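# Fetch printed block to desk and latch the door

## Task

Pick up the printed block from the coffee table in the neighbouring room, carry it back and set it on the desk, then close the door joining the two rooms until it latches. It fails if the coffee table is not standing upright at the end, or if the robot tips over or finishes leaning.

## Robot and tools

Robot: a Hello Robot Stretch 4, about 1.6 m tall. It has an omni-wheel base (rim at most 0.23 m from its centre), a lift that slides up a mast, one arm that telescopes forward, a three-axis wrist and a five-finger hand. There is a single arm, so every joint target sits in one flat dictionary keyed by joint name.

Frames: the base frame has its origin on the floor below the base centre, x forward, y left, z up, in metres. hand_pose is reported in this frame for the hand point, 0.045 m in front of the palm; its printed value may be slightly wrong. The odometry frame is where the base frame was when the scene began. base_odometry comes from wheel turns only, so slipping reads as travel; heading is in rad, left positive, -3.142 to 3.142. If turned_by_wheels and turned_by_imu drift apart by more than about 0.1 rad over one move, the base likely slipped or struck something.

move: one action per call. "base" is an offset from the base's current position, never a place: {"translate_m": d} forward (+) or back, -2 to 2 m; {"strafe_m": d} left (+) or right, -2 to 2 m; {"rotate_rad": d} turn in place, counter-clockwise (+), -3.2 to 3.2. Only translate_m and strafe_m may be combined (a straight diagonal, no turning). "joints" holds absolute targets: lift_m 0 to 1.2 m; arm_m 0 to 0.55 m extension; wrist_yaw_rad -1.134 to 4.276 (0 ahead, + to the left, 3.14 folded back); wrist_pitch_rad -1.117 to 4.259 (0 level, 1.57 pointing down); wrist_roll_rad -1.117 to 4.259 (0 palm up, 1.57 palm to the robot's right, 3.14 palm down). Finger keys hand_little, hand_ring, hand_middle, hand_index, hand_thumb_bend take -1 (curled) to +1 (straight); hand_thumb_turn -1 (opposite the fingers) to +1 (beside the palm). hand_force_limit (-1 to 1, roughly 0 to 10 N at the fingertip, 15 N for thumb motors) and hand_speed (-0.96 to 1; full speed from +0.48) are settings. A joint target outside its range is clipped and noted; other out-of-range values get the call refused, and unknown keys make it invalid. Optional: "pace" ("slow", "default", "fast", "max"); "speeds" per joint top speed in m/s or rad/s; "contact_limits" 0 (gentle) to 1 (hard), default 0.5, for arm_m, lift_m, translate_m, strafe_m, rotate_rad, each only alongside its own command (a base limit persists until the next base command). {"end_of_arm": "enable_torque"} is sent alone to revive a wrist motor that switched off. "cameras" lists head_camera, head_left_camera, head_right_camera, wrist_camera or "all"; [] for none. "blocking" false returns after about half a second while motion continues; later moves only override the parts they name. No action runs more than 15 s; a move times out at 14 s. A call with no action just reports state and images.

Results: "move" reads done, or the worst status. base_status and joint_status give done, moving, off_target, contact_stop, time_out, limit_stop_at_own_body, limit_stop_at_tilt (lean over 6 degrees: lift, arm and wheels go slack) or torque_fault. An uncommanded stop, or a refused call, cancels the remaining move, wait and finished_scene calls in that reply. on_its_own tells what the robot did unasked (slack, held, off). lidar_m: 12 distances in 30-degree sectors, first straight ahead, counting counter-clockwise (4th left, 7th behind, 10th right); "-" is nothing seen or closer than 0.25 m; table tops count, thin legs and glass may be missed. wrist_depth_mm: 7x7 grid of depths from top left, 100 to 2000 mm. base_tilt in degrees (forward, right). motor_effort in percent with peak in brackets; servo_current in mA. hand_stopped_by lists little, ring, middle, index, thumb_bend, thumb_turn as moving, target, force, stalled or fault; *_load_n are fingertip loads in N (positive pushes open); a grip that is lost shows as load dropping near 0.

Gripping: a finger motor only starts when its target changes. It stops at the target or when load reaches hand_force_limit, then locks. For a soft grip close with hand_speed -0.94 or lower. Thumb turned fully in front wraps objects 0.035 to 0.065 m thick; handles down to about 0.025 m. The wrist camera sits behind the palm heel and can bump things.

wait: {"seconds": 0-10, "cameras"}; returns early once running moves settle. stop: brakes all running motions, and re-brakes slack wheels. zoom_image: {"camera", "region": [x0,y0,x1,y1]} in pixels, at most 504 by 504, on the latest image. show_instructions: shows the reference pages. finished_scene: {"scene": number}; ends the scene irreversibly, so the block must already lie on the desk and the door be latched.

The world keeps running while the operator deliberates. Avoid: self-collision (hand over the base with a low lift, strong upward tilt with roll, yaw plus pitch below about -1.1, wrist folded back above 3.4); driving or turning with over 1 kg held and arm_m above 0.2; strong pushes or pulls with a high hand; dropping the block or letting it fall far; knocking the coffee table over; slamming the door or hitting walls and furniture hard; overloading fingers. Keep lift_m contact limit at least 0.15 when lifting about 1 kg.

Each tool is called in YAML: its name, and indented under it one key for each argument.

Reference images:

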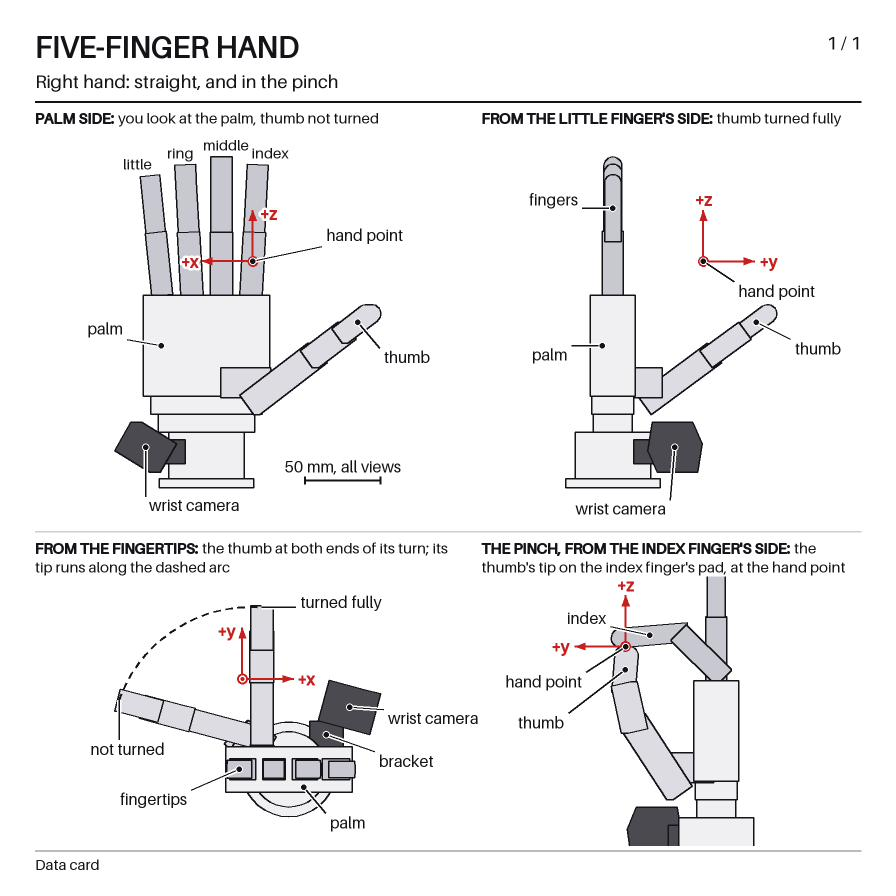

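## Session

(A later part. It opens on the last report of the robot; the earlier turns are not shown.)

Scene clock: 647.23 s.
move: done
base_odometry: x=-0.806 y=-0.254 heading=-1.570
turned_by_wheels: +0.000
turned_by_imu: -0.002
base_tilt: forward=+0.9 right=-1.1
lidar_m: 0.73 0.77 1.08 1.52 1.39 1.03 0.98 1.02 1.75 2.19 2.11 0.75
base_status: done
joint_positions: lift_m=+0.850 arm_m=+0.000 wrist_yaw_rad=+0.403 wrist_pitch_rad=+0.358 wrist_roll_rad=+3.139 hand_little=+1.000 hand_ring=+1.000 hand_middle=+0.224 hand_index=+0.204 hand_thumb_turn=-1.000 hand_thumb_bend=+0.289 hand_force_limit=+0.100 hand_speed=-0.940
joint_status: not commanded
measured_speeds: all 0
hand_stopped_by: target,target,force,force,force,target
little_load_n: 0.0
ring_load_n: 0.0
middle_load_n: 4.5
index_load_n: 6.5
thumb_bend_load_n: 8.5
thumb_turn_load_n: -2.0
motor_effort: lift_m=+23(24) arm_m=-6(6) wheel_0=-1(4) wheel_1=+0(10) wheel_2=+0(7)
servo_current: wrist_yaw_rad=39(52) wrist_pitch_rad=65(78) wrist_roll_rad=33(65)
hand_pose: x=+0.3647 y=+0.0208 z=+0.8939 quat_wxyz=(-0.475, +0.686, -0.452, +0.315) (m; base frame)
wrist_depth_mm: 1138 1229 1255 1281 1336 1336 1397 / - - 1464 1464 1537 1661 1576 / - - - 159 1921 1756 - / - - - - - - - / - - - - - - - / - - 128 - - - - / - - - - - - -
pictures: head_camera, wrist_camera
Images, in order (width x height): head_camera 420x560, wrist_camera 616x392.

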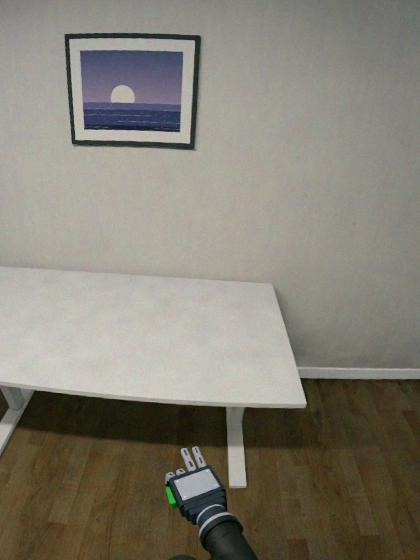

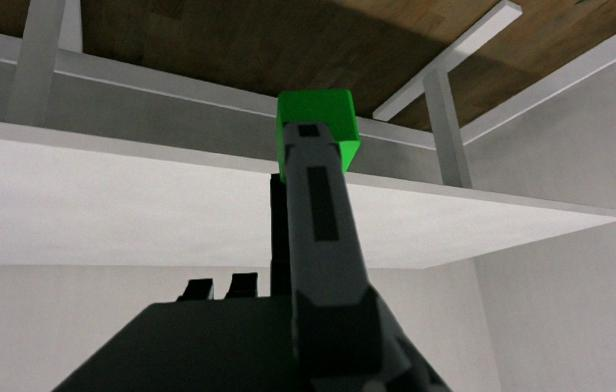

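move:
  base: {"translate_m": 0.15}
  joints: {"arm_m": 0.36}
  speeds: {"arm_m": 0.2}

move:
  joints: {"lift_m": 0.76}
  cameras: ["wrist_camera", "head_camera"]

Scene clock: 658.53 s.
move: done
base_odometry: x=-0.806 y=-0.404 heading=-1.570
turned_by_wheels: +0.000
turned_by_imu: -0.001
base_tilt: forward=+1.0 right=-0.9
lidar_m: 0.57 0.62 0.85 1.50 1.58 1.20 1.13 1.18 1.84 2.18 1.91 0.62
base_status: done
joint_positions: lift_m=+0.850 arm_m=+0.360 wrist_yaw_rad=+0.403 wrist_pitch_rad=+0.358 wrist_roll_rad=+3.139 hand_little=+1.000 hand_ring=+1.000 hand_middle=+0.224 hand_index=+0.204 hand_thumb_turn=-1.000 hand_thumb_bend=+0.289 hand_force_limit=+0.100 hand_speed=-0.940
joint_status: all done
measured_speeds: all 0
hand_stopped_by: target,target,force,force,force,target
little_load_n: 0.0
ring_load_n: 0.0
middle_load_n: 4.5
index_load_n: 6.0
thumb_bend_load_n: 8.5
thumb_turn_load_n: -1.5
motor_effort: lift_m=+23(23) arm_m=+6(13) wheel_0=+1(6) wheel_1=+0(8) wheel_2=+2(8)
servo_current: wrist_yaw_rad=46(46) wrist_pitch_rad=52(78) wrist_roll_rad=39(72)
hand_pose: x=+0.7243 y=+0.0208 z=+0.8939 quat_wxyz=(-0.475, +0.686, -0.452, +0.315) (m; base frame)
wrist_depth_mm: - - - - - - - / - - - 163 - - - / - - - 159 - - - / - - - - - - - / - - - - - - - / - - 128 - - - - / - - - - - - -
pictures: none

Scene clock: 659.90 s.
move: done
base_odometry: x=-0.806 y=-0.404 heading=-1.570
turned_by_wheels: +0.000
turned_by_imu: +0.000
base_tilt: forward=+0.8 right=-0.9
lidar_m: 0.57 0.62 0.83 1.50 1.58 1.17 1.14 1.18 1.84 2.18 1.91 0.60
base_status: not commanded
joint_positions: lift_m=+0.760 arm_m=+0.360 wrist_yaw_rad=+0.403 wrist_pitch_rad=+0.358 wrist_roll_rad=+3.139 hand_little=+1.000 hand_ring=+1.000 hand_middle=+0.224 hand_index=+0.204 hand_thumb_turn=-1.000 hand_thumb_bend=+0.289 hand_force_limit=+0.100 hand_speed=-0.940
joint_status: all done
measured_speeds: all 0
hand_stopped_by: target,target,force,force,force,target
little_load_n: 0.0
ring_load_n: 0.0
middle_load_n: 4.5
index_load_n: 6.0
thumb_bend_load_n: 8.5
thumb_turn_load_n: -1.5
motor_effort: lift_m=+17(22) arm_m=+6(6) wheel_0=+1(1) wheel_1=+0(1) wheel_2=+2(2)
servo_current: wrist_yaw_rad=39(46) wrist_pitch_rad=59(78) wrist_roll_rad=39(46)
hand_pose: x=+0.7243 y=+0.0208 z=+0.8044 quat_wxyz=(-0.475, +0.686, -0.452, +0.315) (m; base frame)
wrist_depth_mm: - - - - - - - / - - - 163 - - - / - - - 159 - - - / - - - - - - - / - - - - - - - / - - 128 - - - - / - - - - - - -
pictures: head_camera, wrist_camera
Images, in order (width x height): head_camera 420x560, wrist_camera 616x392.

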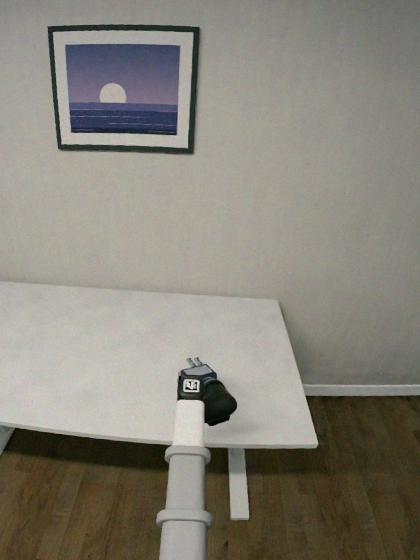

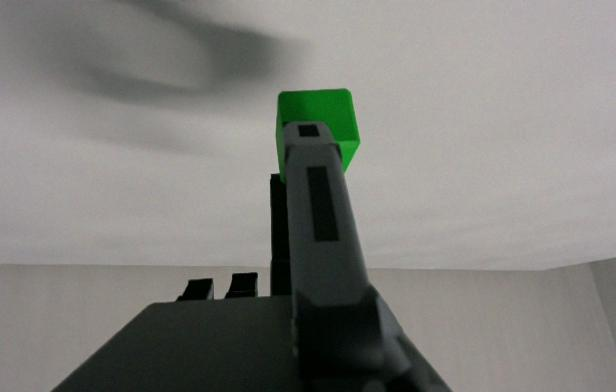

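move:
  joints: {"lift_m": 0.73}
  pace: "slow"
  contact_limits: {"lift_m": 0.1}
  cameras: ["wrist_camera"]

Scene clock: 667.00 s.
move: done
base_odometry: x=-0.806 y=-0.404 heading=-1.570
turned_by_wheels: +0.000
turned_by_imu: -0.001
base_tilt: forward=+1.1 right=-0.9
lidar_m: 0.57 0.63 0.85 1.53 1.59 1.19 1.13 1.19 1.85 2.18 1.90 0.62
base_status: not commanded
joint_positions: lift_m=+0.730 arm_m=+0.360 wrist_yaw_rad=+0.403 wrist_pitch_rad=+0.358 wrist_roll_rad=+3.139 hand_little=+1.000 hand_ring=+1.000 hand_middle=+0.224 hand_index=+0.204 hand_thumb_turn=-1.000 hand_thumb_bend=+0.289 hand_force_limit=+0.100 hand_speed=-0.940
joint_status: all done
measured_speeds: all 0
hand_stopped_by: target,target,force,force,force,target
little_load_n: 0.0
ring_load_n: 0.0
middle_load_n: 4.0
index_load_n: 6.0
thumb_bend_load_n: 8.5
thumb_turn_load_n: -2.0
motor_effort: lift_m=+16(21) arm_m=+6(6) wheel_0=+1(1) wheel_1=+0(0) wheel_2=+2(2)
servo_current: wrist_yaw_rad=33(46) wrist_pitch_rad=46(72) wrist_roll_rad=20(46)
contact_limits: lift_m 0.1
hand_pose: x=+0.7243 y=+0.0208 z=+0.7744 quat_wxyz=(-0.475, +0.686, -0.452, +0.315) (m; base frame)
wrist_depth_mm: - - - - - - - / - - - 163 - - - / - - - 159 - - - / - - - - - - - / - - - - - - - / - - 128 - - - - / - - - - - - -
pictures: wrist_camera
Images, in order (width x height): wrist_camera 616x392.

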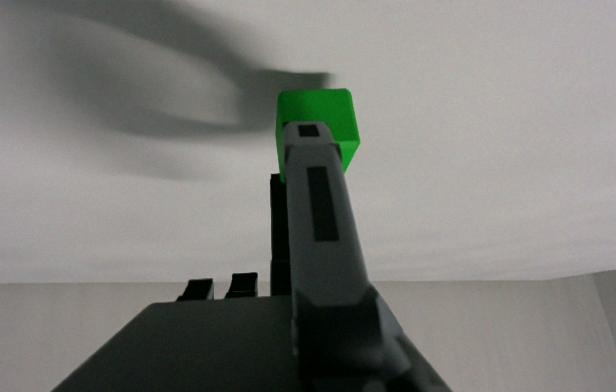

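move:
  joints: {"lift_m": 0.71}
  pace: "slow"
  contact_limits: {"lift_m": 0.1}
  cameras: ["wrist_camera", "head_camera"]

zoom_image:
  camera: "head_camera"
  region: [130, 310, 260, 440]

Scene clock: 674.10 s.
move: done
base_odometry: x=-0.806 y=-0.404 heading=-1.570
turned_by_wheels: +0.000
turned_by_imu: -0.001
base_tilt: forward=+1.0 right=-1.0
lidar_m: 0.57 0.63 0.84 1.51 1.59 1.19 1.13 1.17 1.85 2.17 1.92 0.59
base_status: not commanded
joint_positions: lift_m=+0.710 arm_m=+0.360 wrist_yaw_rad=+0.403 wrist_pitch_rad=+0.352 wrist_roll_rad=+3.139 hand_little=+1.000 hand_ring=+1.000 hand_middle=+0.224 hand_index=+0.204 hand_thumb_turn=-1.000 hand_thumb_bend=+0.289 hand_force_limit=+0.100 hand_speed=-0.940
joint_status: all done
measured_speeds: all 0
hand_stopped_by: target,target,force,force,force,target
little_load_n: 0.0
ring_load_n: 0.0
middle_load_n: 3.5
index_load_n: 7.5
thumb_bend_load_n: 6.5
thumb_turn_load_n: -2.0
motor_effort: lift_m=+14(20) arm_m=+6(6) wheel_0=+1(1) wheel_1=+0(0) wheel_2=+2(2)
servo_current: wrist_yaw_rad=46(46) wrist_pitch_rad=46(72) wrist_roll_rad=33(52)
contact_limits: lift_m 0.1
hand_pose: x=+0.7251 y=+0.0211 z=+0.7557 quat_wxyz=(-0.477, +0.685, -0.451, +0.316) (m; base frame)
wrist_depth_mm: - - - - - - - / - - - 163 - - - / - - - 160 - - - / - - - - - - - / - - - - - - - / - - 128 - - - - / - - - - - - -
pictures: head_camera, wrist_camera
Images, in order (width x height): head_camera 420x560, wrist_camera 616x392.

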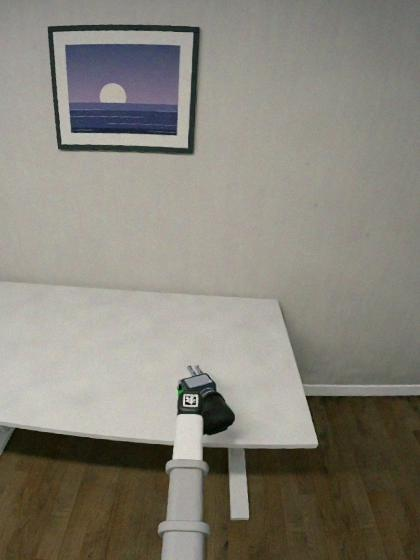

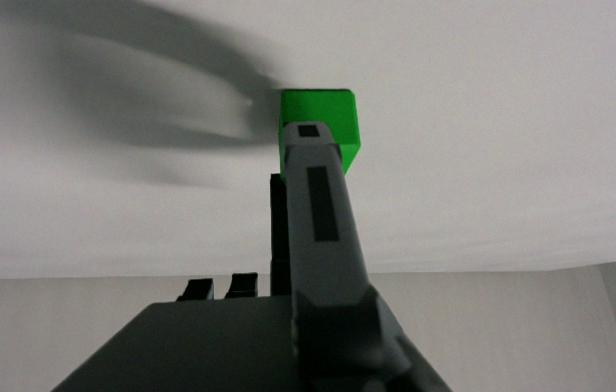

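Scaled by 3.877 from the camera's 420x560 image, which has a finer 1200x1600 frame.

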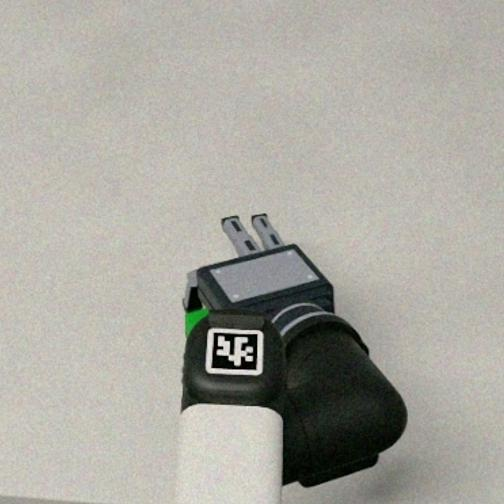

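move:
  joints: {"hand_speed": -0.9, "hand_index": 0.35, "hand_middle": 0.35, "hand_thumb_bend": 0.4}

move:
  joints: {"hand_speed": 0, "hand_index": 1.0, "hand_middle": 1.0, "hand_thumb_bend": 0.5}
  cameras: ["wrist_camera"]

Scene clock: 682.47 s.
move: done
base_odometry: x=-0.806 y=-0.404 heading=-1.570
turned_by_wheels: +0.000
turned_by_imu: -0.001
base_tilt: forward=+1.0 right=-1.0
lidar_m: 0.59 0.62 0.84 1.50 1.58 1.19 1.11 1.18 1.85 2.17 1.88 0.60
base_status: not commanded
joint_positions: lift_m=+0.710 arm_m=+0.360 wrist_yaw_rad=+0.403 wrist_pitch_rad=+0.352 wrist_roll_rad=+3.139 hand_little=+1.000 hand_ring=+1.000 hand_middle=+0.350 hand_index=+0.350 hand_thumb_turn=-1.000 hand_thumb_bend=+0.400 hand_force_limit=+0.100 hand_speed=-0.900
joint_status: all done
measured_speeds: all 0
hand_stopped_by: target,target,target,target,target,target
little_load_n: 0.0
ring_load_n: 0.0
middle_load_n: 0.0
index_load_n: -0.5
thumb_bend_load_n: 0.5
thumb_turn_load_n: 0.0
motor_effort: lift_m=+17(17) arm_m=+6(6) wheel_0=+1(1) wheel_1=+0(0) wheel_2=+1(2)
servo_current: wrist_yaw_rad=39(46) wrist_pitch_rad=39(59) wrist_roll_rad=39(52)
contact_limits: lift_m 0.1
hand_pose: x=+0.7251 y=+0.0211 z=+0.7555 quat_wxyz=(-0.477, +0.685, -0.451, +0.316) (m; base frame)
wrist_depth_mm: - - - - - - - / - - - - - - - / - - - 121 - - - / - - - - - - - / - - - - - - - / - - 128 - - - - / - - - - - - -
pictures: none

Scene clock: 683.20 s.
move: done
base_odometry: x=-0.806 y=-0.404 heading=-1.570
turned_by_wheels: +0.000
turned_by_imu: +0.000
base_tilt: forward=+0.9 right=-1.0
lidar_m: 0.57 0.59 0.85 1.52 1.59 1.19 1.14 1.19 1.85 2.19 1.92 0.61
base_status: not commanded
joint_positions: lift_m=+0.710 arm_m=+0.360 wrist_yaw_rad=+0.403 wrist_pitch_rad=+0.352 wrist_roll_rad=+3.139 hand_little=+1.000 hand_ring=+1.000 hand_middle=+1.000 hand_index=+1.000 hand_thumb_turn=-1.000 hand_thumb_bend=+0.500 hand_force_limit=+0.100 hand_speed=+0.000
joint_status: all done
measured_speeds: all 0
hand_stopped_by: target,target,target,target,target,target
little_load_n: 0.0
ring_load_n: 0.0
middle_load_n: -0.5
index_load_n: 0.0
thumb_bend_load_n: 0.0
thumb_turn_load_n: 0.0
motor_effort: lift_m=+16(17) arm_m=+5(6) wheel_0=+1(1) wheel_1=+0(0) wheel_2=+1(1)
servo_current: wrist_yaw_rad=33(46) wrist_pitch_rad=46(65) wrist_roll_rad=39(52)
contact_limits: lift_m 0.1
hand_pose: x=+0.7251 y=+0.0211 z=+0.7555 quat_wxyz=(-0.477, +0.685, -0.451, +0.316) (m; base frame)
wrist_depth_mm: - - - - - - - / - - - - - - - / - - - - - - - / - - - - - - - / - - - - - - - / - - 128 - - - - / - - - - - - -
pictures: wrist_camera
Images, in order (width x height): wrist_camera 616x392.

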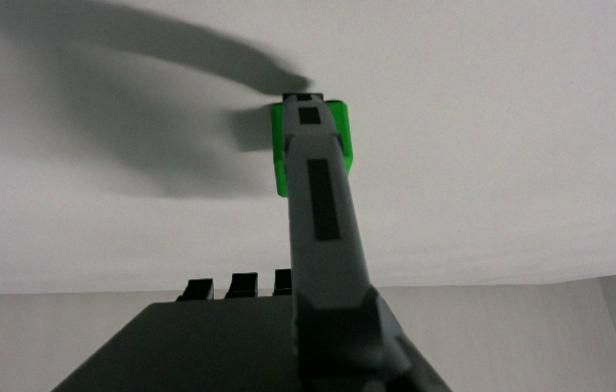

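move:
  joints: {"lift_m": 0.85}
  cameras: ["wrist_camera"]

move:
  joints: {"arm_m": 0.0, "wrist_yaw_rad": 0, "hand_thumb_turn": 1, "hand_thumb_bend": 1}
  base: {"translate_m": -0.5}
  cameras: ["head_camera"]

Scene clock: 742.40 s.
move: done
base_odometry: x=-0.806 y=-0.404 heading=-1.570
turned_by_wheels: +0.000
turned_by_imu: -0.001
base_tilt: forward=+1.0 right=-0.8
lidar_m: 0.58 0.62 0.85 1.51 1.59 1.18 1.13 1.18 1.85 2.16 1.89 0.60
base_status: not commanded
joint_positions: lift_m=+0.850 arm_m=+0.360 wrist_yaw_rad=+0.403 wrist_pitch_rad=+0.352 wrist_roll_rad=+3.139 hand_little=+1.000 hand_ring=+1.000 hand_middle=+1.000 hand_index=+1.000 hand_thumb_turn=-1.000 hand_thumb_bend=+0.500 hand_force_limit=+0.100 hand_speed=+0.000
joint_status: all done
measured_speeds: all 0
hand_stopped_by: target,target,target,target,target,target
little_load_n: 0.0
ring_load_n: 0.0
middle_load_n: 0.0
index_load_n: 0.0
thumb_bend_load_n: 0.0
thumb_turn_load_n: 0.0
motor_effort: lift_m=+23(29) arm_m=+5(6) wheel_0=+1(1) wheel_1=+0(0) wheel_2=+1(1)
servo_current: wrist_yaw_rad=33(46) wrist_pitch_rad=46(59) wrist_roll_rad=26(52)
hand_pose: x=+0.7251 y=+0.0211 z=+0.8950 quat_wxyz=(-0.477, +0.685, -0.451, +0.316) (m; base frame)
wrist_depth_mm: - - - - - - - / - - - - - - - / - - - - - - - / - - - - - - - / - - - - - - - / - - 128 - - - - / - - - - - - -
pictures: wrist_camera
Images, in order (width x height): wrist_camera 616x392.

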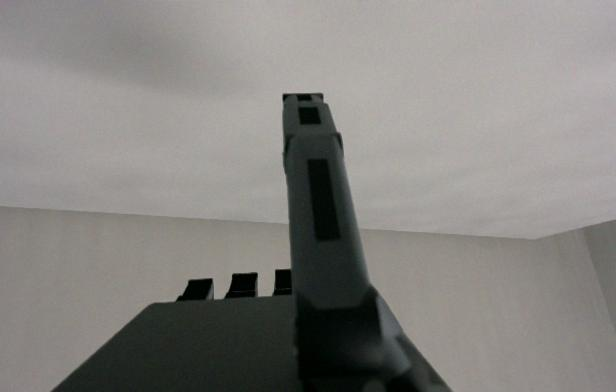

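Scene clock: 745.53 s.
move: done
base_odometry: x=-0.806 y=+0.096 heading=-1.570
turned_by_wheels: +0.000
turned_by_imu: +0.000
base_tilt: forward=+0.9 right=-1.1
lidar_m: 1.07 1.12 1.57 1.53 0.91 0.66 0.64 0.67 1.59 2.20 2.28 1.11
base_status: done
joint_positions: lift_m=+0.850 arm_m=+0.000 wrist_yaw_rad=+0.003 wrist_pitch_rad=+0.352 wrist_roll_rad=+3.139 hand_little=+1.000 hand_ring=+1.000 hand_middle=+1.000 hand_index=+1.000 hand_thumb_turn=+1.000 hand_thumb_bend=+1.000 hand_force_limit=+0.100 hand_speed=+0.000
joint_status: all done
measured_speeds: all 0
hand_stopped_by: target,target,target,target,target,target
little_load_n: -0.5
ring_load_n: 0.0
middle_load_n: 0.0
index_load_n: -0.5
thumb_bend_load_n: 0.0
thumb_turn_load_n: -0.5
motor_effort: lift_m=+23(23) arm_m=-6(13) wheel_0=+1(6) wheel_1=+0(9) wheel_2=+0(9)
servo_current: wrist_yaw_rad=39(104) wrist_pitch_rad=46(65) wrist_roll_rad=39(65)
hand_pose: x=+0.3583 y=-0.0562 z=+0.8950 quat_wxyz=(-0.405, +0.581, -0.578, +0.404) (m; base frame)
wrist_depth_mm: 1229 1255 1255 1308 1336 1336 1397 / 1464 1499 1537 1576 1618 1661 1618 / 1756 1756 - - - - 1921 / - - - - - - - / - - - - - - - / - - 128 126 - - - / - - - - - - -
pictures: head_camera
Images, in order (width x height): head_camera 420x560.

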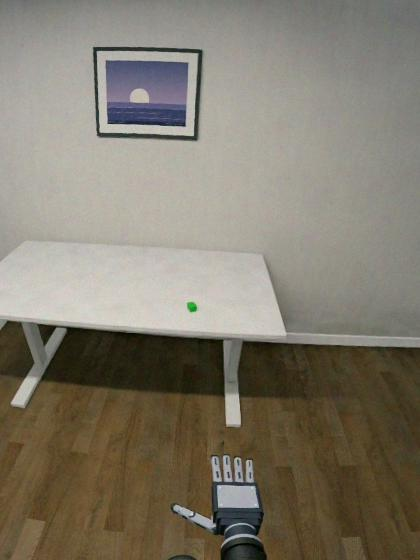

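move:
  base: {"strafe_m": -0.694, "translate_m": 0.05}

move:
  base: {"rotate_rad": -3.14}
  joints: {"lift_m": 1.1, "wrist_pitch_rad": 0}
  cameras: ["all"]

Scene clock: 755.70 s.
move: done
base_odometry: x=-1.500 y=+0.045 heading=-1.570
turned_by_wheels: +0.000
turned_by_imu: +0.000
base_tilt: forward=+1.0 right=-0.9
lidar_m: 1.24 1.08 1.50 2.22 0.98 0.74 2.96 1.05 1.05 1.49 1.58 1.87
base_status: done
joint_positions: lift_m=+0.850 arm_m=+0.000 wrist_yaw_rad=+0.003 wrist_pitch_rad=+0.352 wrist_roll_rad=+3.139 hand_little=+1.000 hand_ring=+1.000 hand_middle=+1.000 hand_index=+1.000 hand_thumb_turn=+1.000 hand_thumb_bend=+1.000 hand_force_limit=+0.100 hand_speed=+0.000
joint_status: not commanded
measured_speeds: all 0
hand_stopped_by: target,target,target,target,target,target
little_load_n: 0.0
ring_load_n: 0.0
middle_load_n: -0.5
index_load_n: 0.0
thumb_bend_load_n: 0.0
thumb_turn_load_n: 0.0
motor_effort: lift_m=+22(23) arm_m=-6(6) wheel_0=-1(9) wheel_1=+0(11) wheel_2=-1(3)
servo_current: wrist_yaw_rad=39(52) wrist_pitch_rad=46(72) wrist_roll_rad=46(59)
hand_pose: x=+0.3583 y=-0.0562 z=+0.8950 quat_wxyz=(-0.405, +0.581, -0.578, +0.404) (m; base frame)
wrist_depth_mm: 1229 1255 1255 1308 1308 1336 1397 / 1464 1499 1537 1576 1576 1661 1708 / - - - - - - - / - - - - - - - / - - - - - - - / - - 128 126 - - - / - - - - - - -
pictures: none

Scene clock: 758.57 s.
move: done
base_odometry: x=-1.500 y=+0.045 heading=+1.573
turned_by_wheels: -3.140
turned_by_imu: -3.132
base_tilt: forward=+0.8 right=-0.9
lidar_m: 1.77 1.02 1.05 1.50 1.59 1.86 1.15 1.11 1.56 2.23 0.97 0.75
base_status: done
joint_positions: lift_m=+1.100 arm_m=+0.000 wrist_yaw_rad=+0.003 wrist_pitch_rad=+0.009 wrist_roll_rad=+3.139 hand_little=+1.000 hand_ring=+1.000 hand_middle=+1.000 hand_index=+1.000 hand_thumb_turn=+1.000 hand_thumb_bend=+1.000 hand_force_limit=+0.100 hand_speed=+0.000
joint_status: all done
measured_speeds: all 0
hand_stopped_by: target,target,target,target,target,target
little_load_n: 0.0
ring_load_n: 0.0
middle_load_n: 0.0
index_load_n: 0.0
thumb_bend_load_n: 0.0
thumb_turn_load_n: -0.5
motor_effort: lift_m=+23(30) arm_m=-6(6) wheel_0=-2(7) wheel_1=-1(12) wheel_2=+1(7)
servo_current: wrist_yaw_rad=39(46) wrist_pitch_rad=72(189) wrist_roll_rad=20(59)
hand_pose: x=+0.3921 y=-0.0561 z=+1.2156 quat_wxyz=(-0.498, +0.504, -0.501, +0.497) (m; base frame)
wrist_depth_mm: 455 - - - - - - / - - - - - - - / - - - - - - - / - - - - - - - / - - - - - - - / - 484 140 126 - - - / - - - - - - -
pictures: head_camera, head_left_camera, head_right_camera, wrist_camera
Images, in order (width x height): head_camera 420x560, head_left_camera 420x672, head_right_camera 420x672, wrist_camera 616x392.

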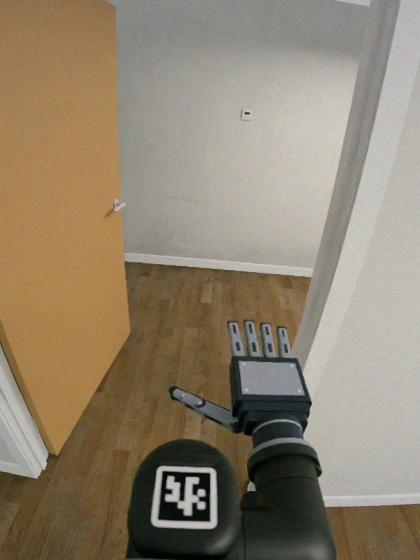

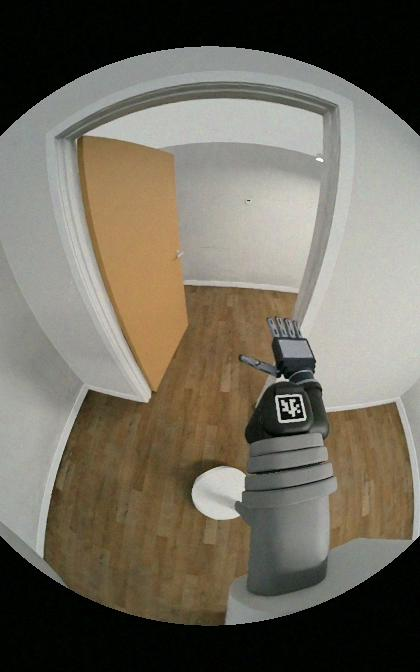

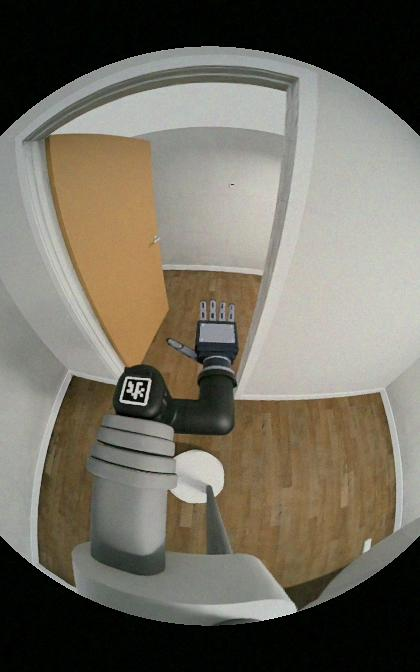

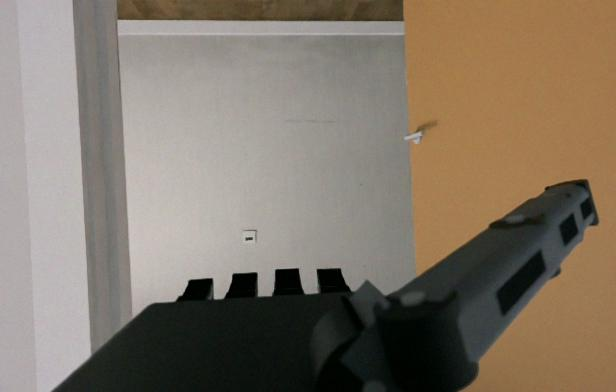

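move:
  base: {"translate_m": 0.54, "strafe_m": -0.02}
  joints: {"lift_m": 1.0, "wrist_yaw_rad": 0.9, "hand_speed": 0, "hand_index": 0, "hand_middle": 0, "hand_ring": 0, "hand_little": 0}

move:
  joints: {"arm_m": 0.45, "wrist_yaw_rad": 1.2}
  cameras: ["head_camera", "wrist_camera", "head_left_camera"]

Scene clock: 831.47 s.
move: done
base_odometry: x=-1.481 y=+0.585 heading=+1.573
turned_by_wheels: +0.000
turned_by_imu: -0.002
base_tilt: forward=+0.8 right=-0.9
lidar_m: 2.41 0.87 0.74 0.81 1.61 2.31 1.60 1.65 2.29 0.56 0.30 2.48
base_status: done
joint_positions: lift_m=+1.000 arm_m=+0.000 wrist_yaw_rad=+0.897 wrist_pitch_rad=+0.009 wrist_roll_rad=+3.139 hand_little=+0.000 hand_ring=+0.000 hand_middle=+0.000 hand_index=+0.000 hand_thumb_turn=+1.000 hand_thumb_bend=+1.000 hand_force_limit=+0.100 hand_speed=+0.000
joint_status: all done
measured_speeds: all 0
hand_stopped_by: target,target,target,target,target,target
little_load_n: 0.0
ring_load_n: 0.0
middle_load_n: 0.0
index_load_n: 0.0
thumb_bend_load_n: 0.0
thumb_turn_load_n: -0.5
motor_effort: lift_m=+16(24) arm_m=-6(6) wheel_0=-1(7) wheel_1=+0(10) wheel_2=+2(8)
servo_current: wrist_yaw_rad=39(111) wrist_pitch_rad=65(78) wrist_roll_rad=33(52)
hand_pose: x=+0.3532 y=+0.1372 z=+1.1162 quat_wxyz=(-0.664, +0.671, -0.234, +0.233) (m; base frame)
wrist_depth_mm: - - - - - - 591 / - - - - - - 603 / - - - - - - 603 / - - 172 175 - - - / - - 164 171 - - - / - 154 151 126 - - - / - - - - - - 597
pictures: none

Scene clock: 833.87 s.
move: done
base_odometry: x=-1.481 y=+0.585 heading=+1.573
turned_by_wheels: +0.000
turned_by_imu: +0.000
base_tilt: forward=+1.1 right=-0.9
lidar_m: 2.41 0.89 0.75 0.80 1.61 2.32 1.59 1.66 2.30 0.55 0.31 2.48
base_status: not commanded
joint_positions: lift_m=+1.000 arm_m=+0.450 wrist_yaw_rad=+1.197 wrist_pitch_rad=+0.009 wrist_roll_rad=+3.139 hand_little=+0.000 hand_ring=+0.000 hand_middle=+0.000 hand_index=+0.000 hand_thumb_turn=+1.000 hand_thumb_bend=+1.000 hand_force_limit=+0.100 hand_speed=+0.000
joint_status: all done
measured_speeds: all 0
hand_stopped_by: target,target,target,target,target,target
little_load_n: 0.0
ring_load_n: 0.0
middle_load_n: 0.0
index_load_n: 0.0
thumb_bend_load_n: 0.0
thumb_turn_load_n: -0.5
motor_effort: lift_m=+16(17) arm_m=+6(11) wheel_0=+0(1) wheel_1=+0(1) wheel_2=+1(2)
servo_current: wrist_yaw_rad=39(78) wrist_pitch_rad=59(85) wrist_roll_rad=46(59)
hand_pose: x=+0.7542 y=+0.1849 z=+1.1162 quat_wxyz=(-0.691, +0.698, -0.131, +0.132) (m; base frame)
wrist_depth_mm: - - - - - - - / - - - - - - - / - - - - - - - / - - 172 174 - - - / - - 164 170 - - - / - - 150 126 - - - / - - - - - - -
pictures: head_camera, head_left_camera, wrist_camera
Images, in order (width x height): head_camera 420x560, head_left_camera 420x672, wrist_camera 616x392.

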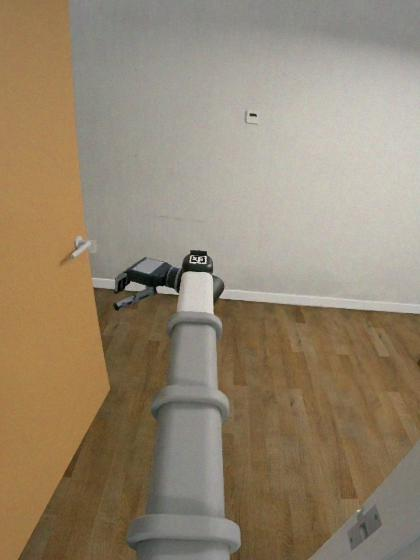

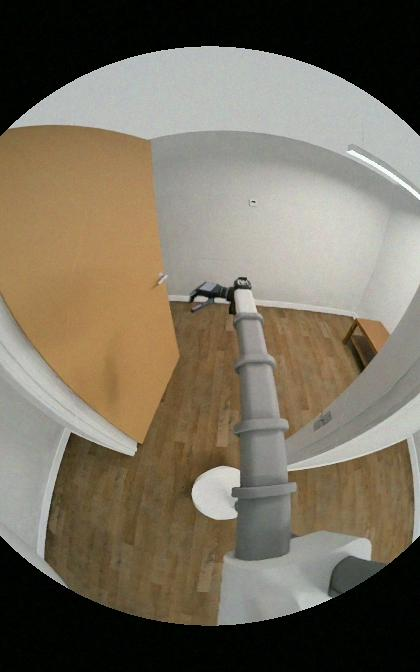

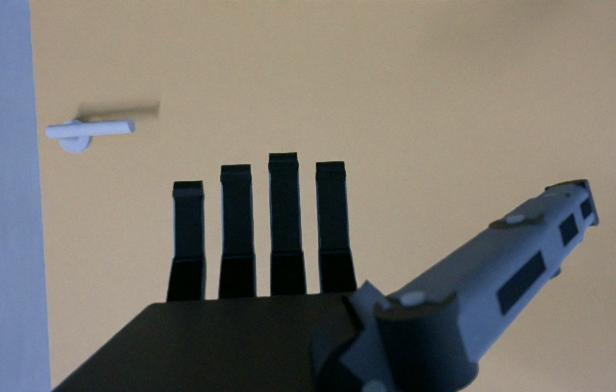

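move:
  base: {"translate_m": 0.17, "strafe_m": 0.14}
  joints: {"arm_m": 0.5, "wrist_yaw_rad": 1.3}
  cameras: ["head_camera", "wrist_camera"]

Scene clock: 902.93 s.
move: done
base_odometry: x=-1.622 y=+0.755 heading=+1.573
turned_by_wheels: +0.000
turned_by_imu: -0.002
base_tilt: forward=+1.1 right=-1.0
lidar_m: 2.24 0.68 0.56 0.58 1.44 2.05 1.82 1.86 2.43 0.40 0.44 2.29
base_status: done
joint_positions: lift_m=+1.000 arm_m=+0.500 wrist_yaw_rad=+1.297 wrist_pitch_rad=+0.009 wrist_roll_rad=+3.139 hand_little=+0.000 hand_ring=+0.000 hand_middle=+0.000 hand_index=+0.000 hand_thumb_turn=+1.000 hand_thumb_bend=+1.000 hand_force_limit=+0.100 hand_speed=+0.000
joint_status: all done
measured_speeds: all 0
hand_stopped_by: target,target,target,target,target,target
little_load_n: 0.0
ring_load_n: -0.5
middle_load_n: 0.0
index_load_n: 0.0
thumb_bend_load_n: 0.0
thumb_turn_load_n: -0.5
motor_effort: lift_m=+17(17) arm_m=+6(13) wheel_0=-1(4) wheel_1=-2(12) wheel_2=+1(7)
servo_current: wrist_yaw_rad=39(98) wrist_pitch_rad=59(78) wrist_roll_rad=33(59)
hand_pose: x=+0.7851 y=+0.1973 z=+1.1162 quat_wxyz=(-0.697, +0.704, -0.096, +0.097) (m; base frame)
wrist_depth_mm: 397 394 389 389 384 384 379 / 389 394 392 389 387 384 382 / 397 397 392 389 387 382 382 / 402 394 173 175 387 384 382 / 399 399 164 171 387 - - / 399 397 150 126 - - - / 399 - - - - - 382
pictures: head_camera, wrist_camera
Images, in order (width x height): head_camera 420x560, wrist_camera 616x392.

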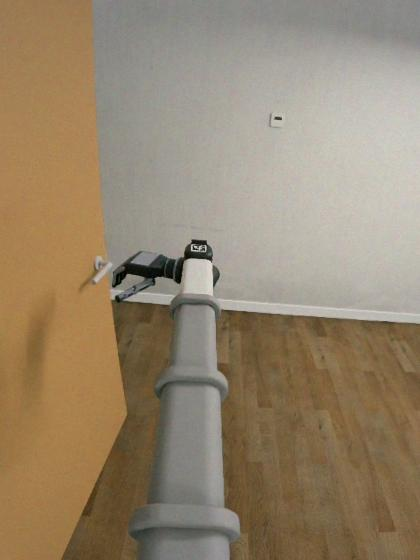

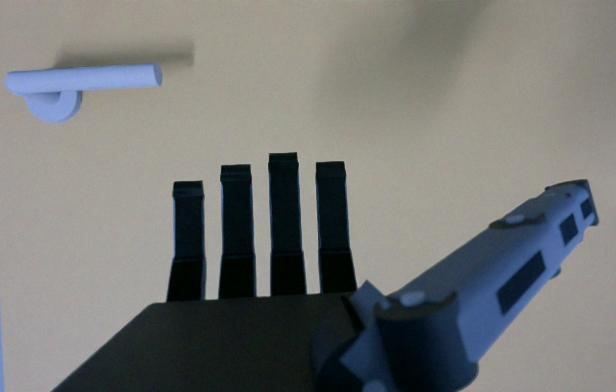

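move:
  base: {"translate_m": 0.137, "strafe_m": 0.105}
  joints: {"arm_m": 0.545, "wrist_yaw_rad": 1.417, "lift_m": 0.96}
  pace: "slow"
  cameras: ["head_camera", "wrist_camera"]

zoom_image:
  camera: "head_camera"
  region: [60, 190, 240, 350]

Scene clock: 936.10 s.
move: done
base_odometry: x=-1.727 y=+0.892 heading=+1.573
turned_by_wheels: +0.000
turned_by_imu: -0.001
base_tilt: forward=+1.0 right=-1.0
lidar_m: 0.89 0.53 0.42 0.42 1.32 1.87 1.98 1.98 0.55 0.49 1.99 2.18
base_status: done
joint_positions: lift_m=+0.960 arm_m=+0.545 wrist_yaw_rad=+1.414 wrist_pitch_rad=+0.009 wrist_roll_rad=+3.139 hand_little=+0.000 hand_ring=+0.000 hand_middle=+0.000 hand_index=+0.000 hand_thumb_turn=+1.000 hand_thumb_bend=+1.000 hand_force_limit=+0.100 hand_speed=+0.000
joint_status: all done
measured_speeds: all 0
hand_stopped_by: target,target,target,target,target,target
little_load_n: 0.0
ring_load_n: 0.0
middle_load_n: 0.0
index_load_n: 0.0
thumb_bend_load_n: -0.5
thumb_turn_load_n: -0.5
motor_effort: lift_m=+16(27) arm_m=+6(15) wheel_0=+0(4) wheel_1=+1(9) wheel_2=-1(6)
servo_current: wrist_yaw_rad=46(65) wrist_pitch_rad=65(85) wrist_roll_rad=20(59)
hand_pose: x=+0.8063 y=+0.2093 z=+1.0763 quat_wxyz=(-0.702, +0.708, -0.055, +0.056) (m; base frame)
wrist_depth_mm: 231 236 239 245 250 255 258 / 224 228 240 246 250 255 258 / 232 236 241 245 250 254 258 / 233 236 173 175 250 255 - / 233 236 169 171 251 - - / 233 236 151 126 - - - / 233 - - - - - 259
pictures: head_camera, wrist_camera
Images, in order (width x height): head_camera 420x560, wrist_camera 616x392.

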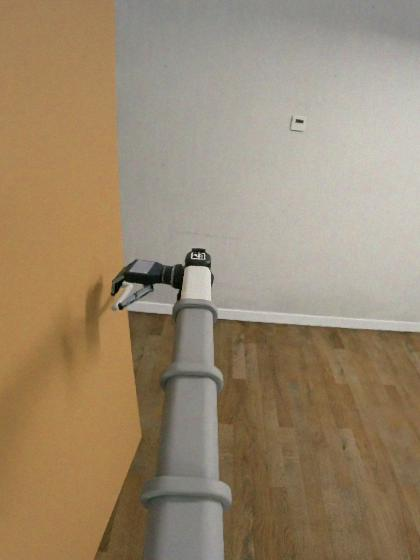

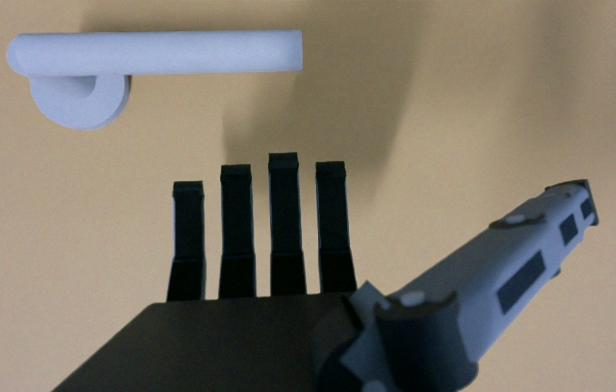

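Scaled by 2.800 from the camera's 420x560 image, which has a finer 1200x1600 frame.

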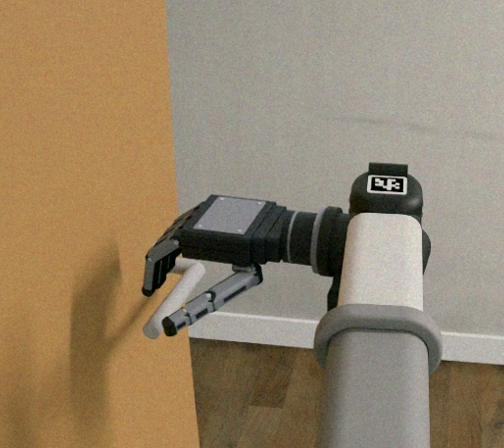

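move:
  base: {"translate_m": 0.02, "strafe_m": 0.0286}
  joints: {"arm_m": 0.55}
  pace: "slow"

move:
  joints: {"lift_m": 0.93}
  pace: "slow"
  contact_limits: {"lift_m": 0.2}
  cameras: ["head_camera", "wrist_camera"]

zoom_image:
  camera: "head_camera"
  region: [60, 190, 240, 350]

Scene clock: 955.07 s.
move: done
base_odometry: x=-1.756 y=+0.911 heading=+1.573
turned_by_wheels: +0.000
turned_by_imu: -0.001
base_tilt: forward=+1.0 right=-1.1
lidar_m: 0.92 0.48 0.40 0.39 1.28 1.81 2.20 1.97 0.56 0.53 2.02 2.14
base_status: done
joint_positions: lift_m=+0.960 arm_m=+0.548 wrist_yaw_rad=+1.414 wrist_pitch_rad=+0.009 wrist_roll_rad=+3.139 hand_little=+0.000 hand_ring=+0.000 hand_middle=+0.000 hand_index=+0.000 hand_thumb_turn=+1.000 hand_thumb_bend=+1.000 hand_force_limit=+0.100 hand_speed=+0.000
joint_status: all done
joint sent to its limit — arm_m, upper limit.
measured_speeds: all 0
hand_stopped_by: target,target,target,target,target,target
little_load_n: 0.0
ring_load_n: 0.0
middle_load_n: 0.0
index_load_n: 0.0
thumb_bend_load_n: 0.0
thumb_turn_load_n: -0.5
motor_effort: lift_m=+16(17) arm_m=+6(8) wheel_0=-1(5) wheel_1=+1(9) wheel_2=+0(4)
servo_current: wrist_yaw_rad=39(46) wrist_pitch_rad=59(78) wrist_roll_rad=26(65)
hand_pose: x=+0.8092 y=+0.2093 z=+1.0763 quat_wxyz=(-0.702, +0.708, -0.055, +0.056) (m; base frame)
wrist_depth_mm: 145 147 150 153 217 221 225 / 195 206 209 213 217 221 224 / 202 206 209 213 217 221 225 / 203 206 173 175 217 222 - / 202 206 169 171 218 - - / 203 206 150 126 - - - / 202 - - - - - 226
pictures: none

Scene clock: 956.13 s.
move: done
base_odometry: x=-1.756 y=+0.911 heading=+1.573
turned_by_wheels: +0.000
turned_by_imu: +0.000
base_tilt: forward=+1.0 right=-1.1
lidar_m: 0.95 0.49 0.39 0.38 1.29 1.82 2.18 1.99 0.57 0.53 2.02 2.16
base_status: not commanded
joint_positions: lift_m=+0.930 arm_m=+0.548 wrist_yaw_rad=+1.414 wrist_pitch_rad=+0.009 wrist_roll_rad=+3.139 hand_little=+0.000 hand_ring=+0.000 hand_middle=+0.000 hand_index=+0.000 hand_thumb_turn=+1.000 hand_thumb_bend=+1.000 hand_force_limit=+0.100 hand_speed=+0.000
joint_status: all done
measured_speeds: all 0
hand_stopped_by: target,target,target,target,target,target
little_load_n: 0.0
ring_load_n: 0.0
middle_load_n: 0.0
index_load_n: 0.0
thumb_bend_load_n: 0.0
thumb_turn_load_n: -0.5
motor_effort: lift_m=+16(20) arm_m=+6(6) wheel_0=-1(1) wheel_1=+1(1) wheel_2=+0(1)
servo_current: wrist_yaw_rad=39(46) wrist_pitch_rad=72(78) wrist_roll_rad=7(59)
contact_limits: lift_m 0.2
hand_pose: x=+0.8092 y=+0.2093 z=+1.0463 quat_wxyz=(-0.702, +0.708, -0.055, +0.056) (m; base frame)
wrist_depth_mm: 202 206 210 213 216 221 224 / 145 147 150 153 217 221 225 / 195 198 209 213 217 221 225 / 202 206 174 175 218 221 - / 203 206 169 171 218 - - / 202 205 151 126 - - - / 202 - - - - - 226
pictures: head_camera, wrist_camera
Images, in order (width x height): head_camera 420x560, wrist_camera 616x392.

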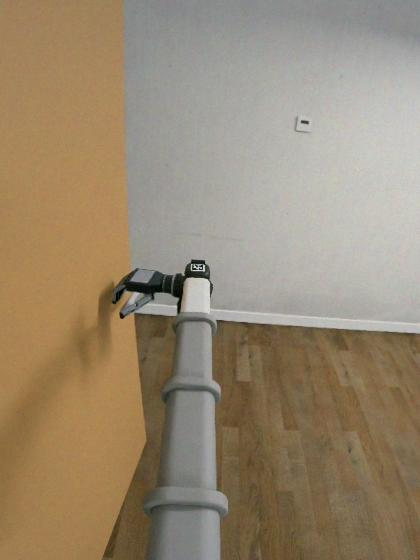

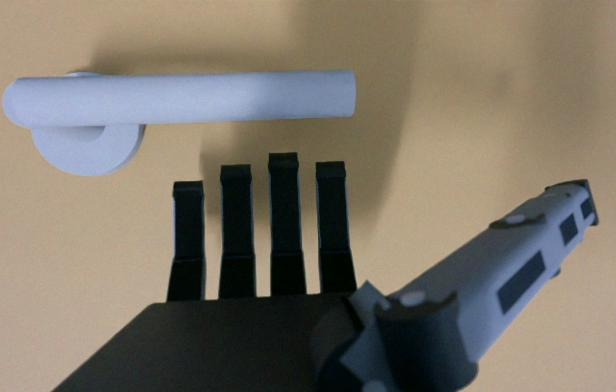

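Scaled by 2.800 from the camera's 420x560 image, which has a finer 1200x1600 frame.

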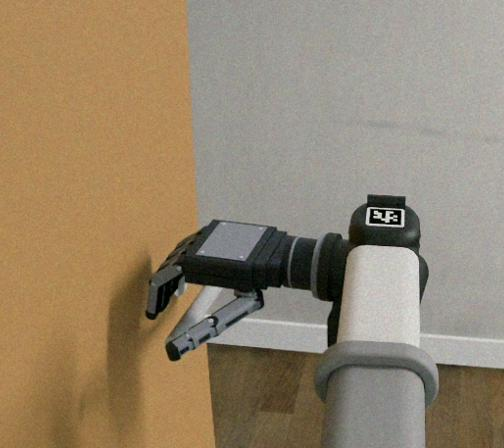

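move:
  joints: {"lift_m": 0.90}
  pace: "slow"
  contact_limits: {"lift_m": 0.2}
  cameras: ["head_camera", "wrist_camera"]

zoom_image:
  camera: "head_camera"
  region: [60, 190, 240, 350]

Scene clock: 968.97 s.
move: done
base_odometry: x=-1.756 y=+0.911 heading=+1.573
turned_by_wheels: +0.000
turned_by_imu: -0.001
base_tilt: forward=+1.0 right=-0.9
lidar_m: 0.93 0.47 0.39 0.38 1.30 1.81 2.21 1.99 0.58 0.52 2.04 2.16
base_status: not commanded
joint_positions: lift_m=+0.900 arm_m=+0.548 wrist_yaw_rad=+1.414 wrist_pitch_rad=+0.009 wrist_roll_rad=+3.139 hand_little=+0.000 hand_ring=+0.000 hand_middle=+0.000 hand_index=+0.000 hand_thumb_turn=+1.000 hand_thumb_bend=+1.000 hand_force_limit=+0.100 hand_speed=+0.000
joint_status: all done
measured_speeds: all 0
hand_stopped_by: target,target,target,target,target,target
little_load_n: 0.0
ring_load_n: 0.0
middle_load_n: 0.0
index_load_n: 0.0
thumb_bend_load_n: 0.0
thumb_turn_load_n: 0.0
motor_effort: lift_m=+16(19) arm_m=+6(6) wheel_0=-1(1) wheel_1=+1(1) wheel_2=+0(1)
servo_current: wrist_yaw_rad=39(52) wrist_pitch_rad=59(72) wrist_roll_rad=26(46)
contact_limits: lift_m 0.2
hand_pose: x=+0.8092 y=+0.2093 z=+1.0163 quat_wxyz=(-0.702, +0.708, -0.055, +0.056) (m; base frame)
wrist_depth_mm: 202 206 209 213 217 221 224 / 203 206 209 213 216 221 225 / 202 205 208 213 217 221 225 / 195 153 154 173 218 221 - / 202 206 169 171 217 - - / 203 205 150 126 - - - / 202 - - - - - 226
pictures: head_camera, wrist_camera
Images, in order (width x height): head_camera 420x560, wrist_camera 616x392.

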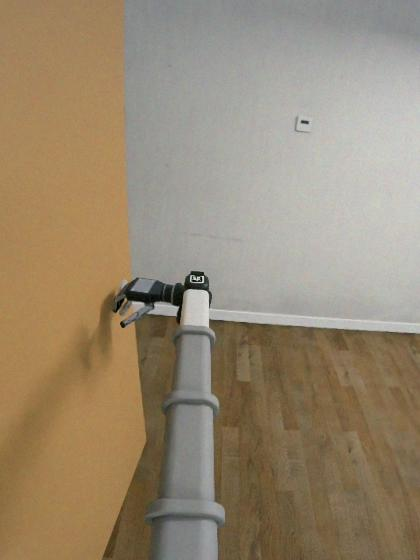

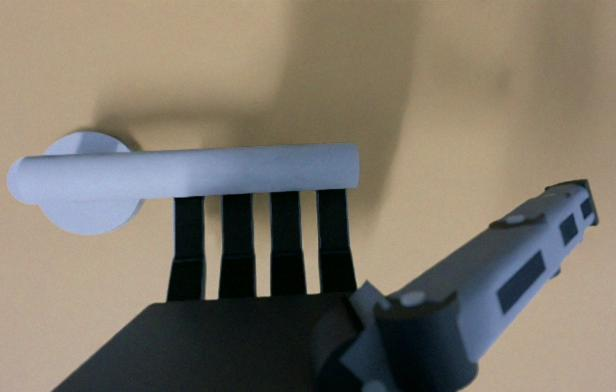

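Scaled by 2.800 from the camera's 420x560 image, which has a finer 1200x1600 frame.

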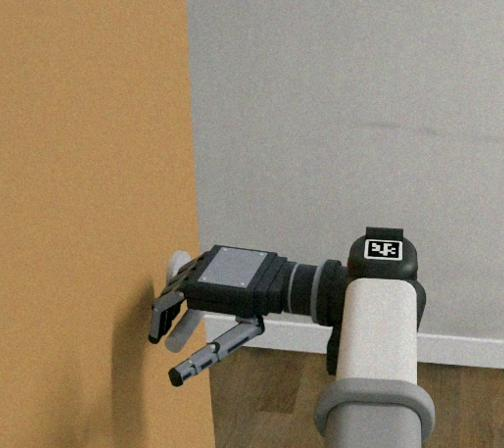

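move:
  joints: {"lift_m": 0.88}
  pace: "slow"
  contact_limits: {"lift_m": 0.2}

move:
  base: {"translate_m": -0.137, "strafe_m": -0.154}
  joints: {"wrist_yaw_rad": 1.134}
  speeds: {"wrist_yaw_rad": 0.13}
  pace: "slow"
  cameras: ["head_camera", "wrist_camera"]

Scene clock: 1004.23 s.
move: done
base_odometry: x=-1.756 y=+0.911 heading=+1.573
turned_by_wheels: +0.000
turned_by_imu: -0.001
base_tilt: forward=+1.1 right=-0.9
lidar_m: 0.95 0.48 0.39 0.38 1.30 1.80 2.19 1.99 0.56 0.54 2.03 2.14
base_status: not commanded
joint_positions: lift_m=+0.880 arm_m=+0.548 wrist_yaw_rad=+1.414 wrist_pitch_rad=+0.009 wrist_roll_rad=+3.139 hand_little=+0.000 hand_ring=+0.000 hand_middle=+0.000 hand_index=+0.000 hand_thumb_turn=+1.000 hand_thumb_bend=+1.000 hand_force_limit=+0.100 hand_speed=+0.000
joint_status: all done
measured_speeds: all 0
hand_stopped_by: target,target,target,target,target,target
little_load_n: 0.0
ring_load_n: 0.0
middle_load_n: 0.0
index_load_n: 0.0
thumb_bend_load_n: 0.0
thumb_turn_load_n: 0.0
motor_effort: lift_m=+16(20) arm_m=+6(6) wheel_0=-1(1) wheel_1=+1(1) wheel_2=+0(1)
servo_current: wrist_yaw_rad=46(46) wrist_pitch_rad=78(78) wrist_roll_rad=26(59)
contact_limits: lift_m 0.2
hand_pose: x=+0.8092 y=+0.2093 z=+0.9963 quat_wxyz=(-0.702, +0.708, -0.055, +0.056) (m; base frame)
wrist_depth_mm: 202 206 210 213 217 221 225 / 203 206 209 213 217 220 225 / 202 206 210 213 217 222 225 / 202 198 151 156 218 222 - / 201 198 155 164 218 - - / 203 205 150 126 - - - / 202 - - - - - 226
pictures: none

Scene clock: 1007.63 s.
move: done
base_odometry: x=-1.601 y=+0.775 heading=+1.573
turned_by_wheels: +0.000
turned_by_imu: +0.000
base_tilt: forward=+1.0 right=-0.9
lidar_m: 0.88 0.60 0.54 0.54 1.46 2.05 1.80 1.86 2.41 0.37 1.86 2.27
base_status: done
joint_positions: lift_m=+0.880 arm_m=+0.548 wrist_yaw_rad=+1.137 wrist_pitch_rad=+0.009 wrist_roll_rad=+3.139 hand_little=+0.000 hand_ring=+0.000 hand_middle=+0.000 hand_index=+0.000 hand_thumb_turn=+1.000 hand_thumb_bend=+1.000 hand_force_limit=+0.100 hand_speed=+0.000
joint_status: all done
measured_speeds: all 0
hand_stopped_by: target,target,target,target,target,target
little_load_n: 0.0
ring_load_n: -0.5
middle_load_n: 0.0
index_load_n: 0.0
thumb_bend_load_n: 0.0
thumb_turn_load_n: -0.5
motor_effort: lift_m=+16(17) arm_m=+5(6) wheel_0=+0(9) wheel_1=+0(8) wheel_2=+0(10)
servo_current: wrist_yaw_rad=33(72) wrist_pitch_rad=59(78) wrist_roll_rad=39(52)
contact_limits: lift_m 0.2
hand_pose: x=+0.8631 y=+0.1766 z=+0.9964 quat_wxyz=(-0.687, +0.694, -0.152, +0.152) (m; base frame)
wrist_depth_mm: 189 193 196 200 204 208 211 / 189 193 196 200 204 207 210 / 189 192 196 200 204 207 211 / 183 183 174 175 204 207 - / 133 161 160 160 204 - - / 190 191 150 126 - - - / 189 - - - - - -
pictures: head_camera, wrist_camera
Images, in order (width x height): head_camera 420x560, wrist_camera 616x392.

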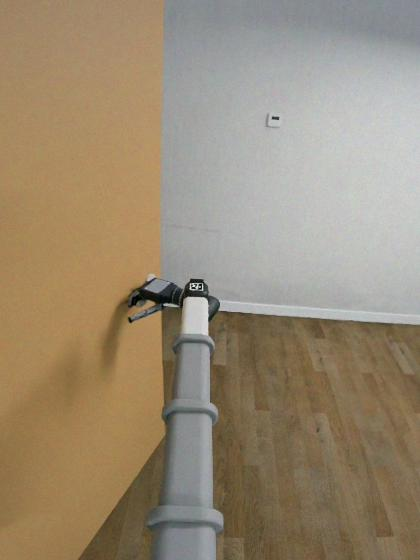

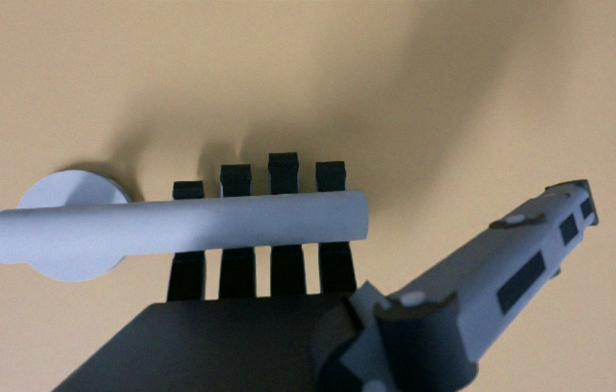

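move:
  base: {"translate_m": -0.156, "strafe_m": -0.12}
  joints: {"wrist_yaw_rad": 0.908}
  speeds: {"wrist_yaw_rad": 0.11}
  pace: "slow"
  cameras: ["wrist_camera"]

Scene clock: 1015.83 s.
move: done
base_odometry: x=-1.481 y=+0.619 heading=+1.573
turned_by_wheels: +0.000
turned_by_imu: +0.000
base_tilt: forward=+1.0 right=-1.0
lidar_m: 0.88 0.70 0.69 0.75 1.61 2.27 1.62 1.70 2.28 0.46 0.29 2.44
base_status: done
joint_positions: lift_m=+0.880 arm_m=+0.548 wrist_yaw_rad=+0.911 wrist_pitch_rad=+0.008 wrist_roll_rad=+3.139 hand_little=+0.000 hand_ring=+0.000 hand_middle=+0.000 hand_index=+0.000 hand_thumb_turn=+1.000 hand_thumb_bend=+1.000 hand_force_limit=+0.100 hand_speed=+0.000
joint_status: all done
measured_speeds: all 0
hand_stopped_by: target,target,target,target,target,target
little_load_n: 0.0
ring_load_n: 0.0
middle_load_n: 0.0
index_load_n: 0.0
thumb_bend_load_n: 0.0
thumb_turn_load_n: 0.0
motor_effort: lift_m=+16(16) arm_m=+5(5) wheel_0=+0(7) wheel_1=+0(9) wheel_2=+1(10)
servo_current: wrist_yaw_rad=46(78) wrist_pitch_rad=52(78) wrist_roll_rad=26(59)
contact_limits: lift_m 0.2
hand_pose: x=+0.8990 y=+0.1398 z=+0.9964 quat_wxyz=(-0.666, +0.672, -0.229, +0.229) (m; base frame)
wrist_depth_mm: 188 191 196 200 204 208 212 / 188 191 196 200 204 209 212 / 187 191 195 199 205 208 212 / 181 182 173 176 204 208 - / 131 161 160 160 204 - - / 187 190 150 126 - - - / 187 - - - - - -
pictures: wrist_camera
Images, in order (width x height): wrist_camera 616x392.

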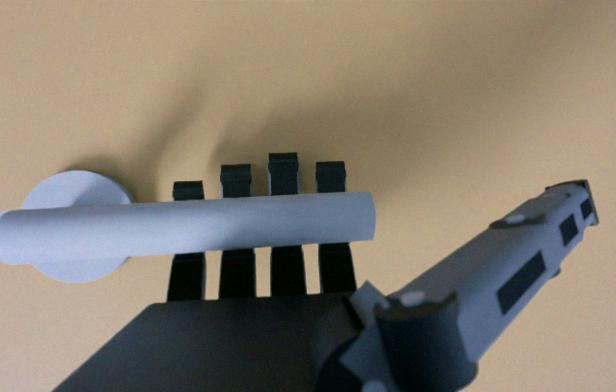

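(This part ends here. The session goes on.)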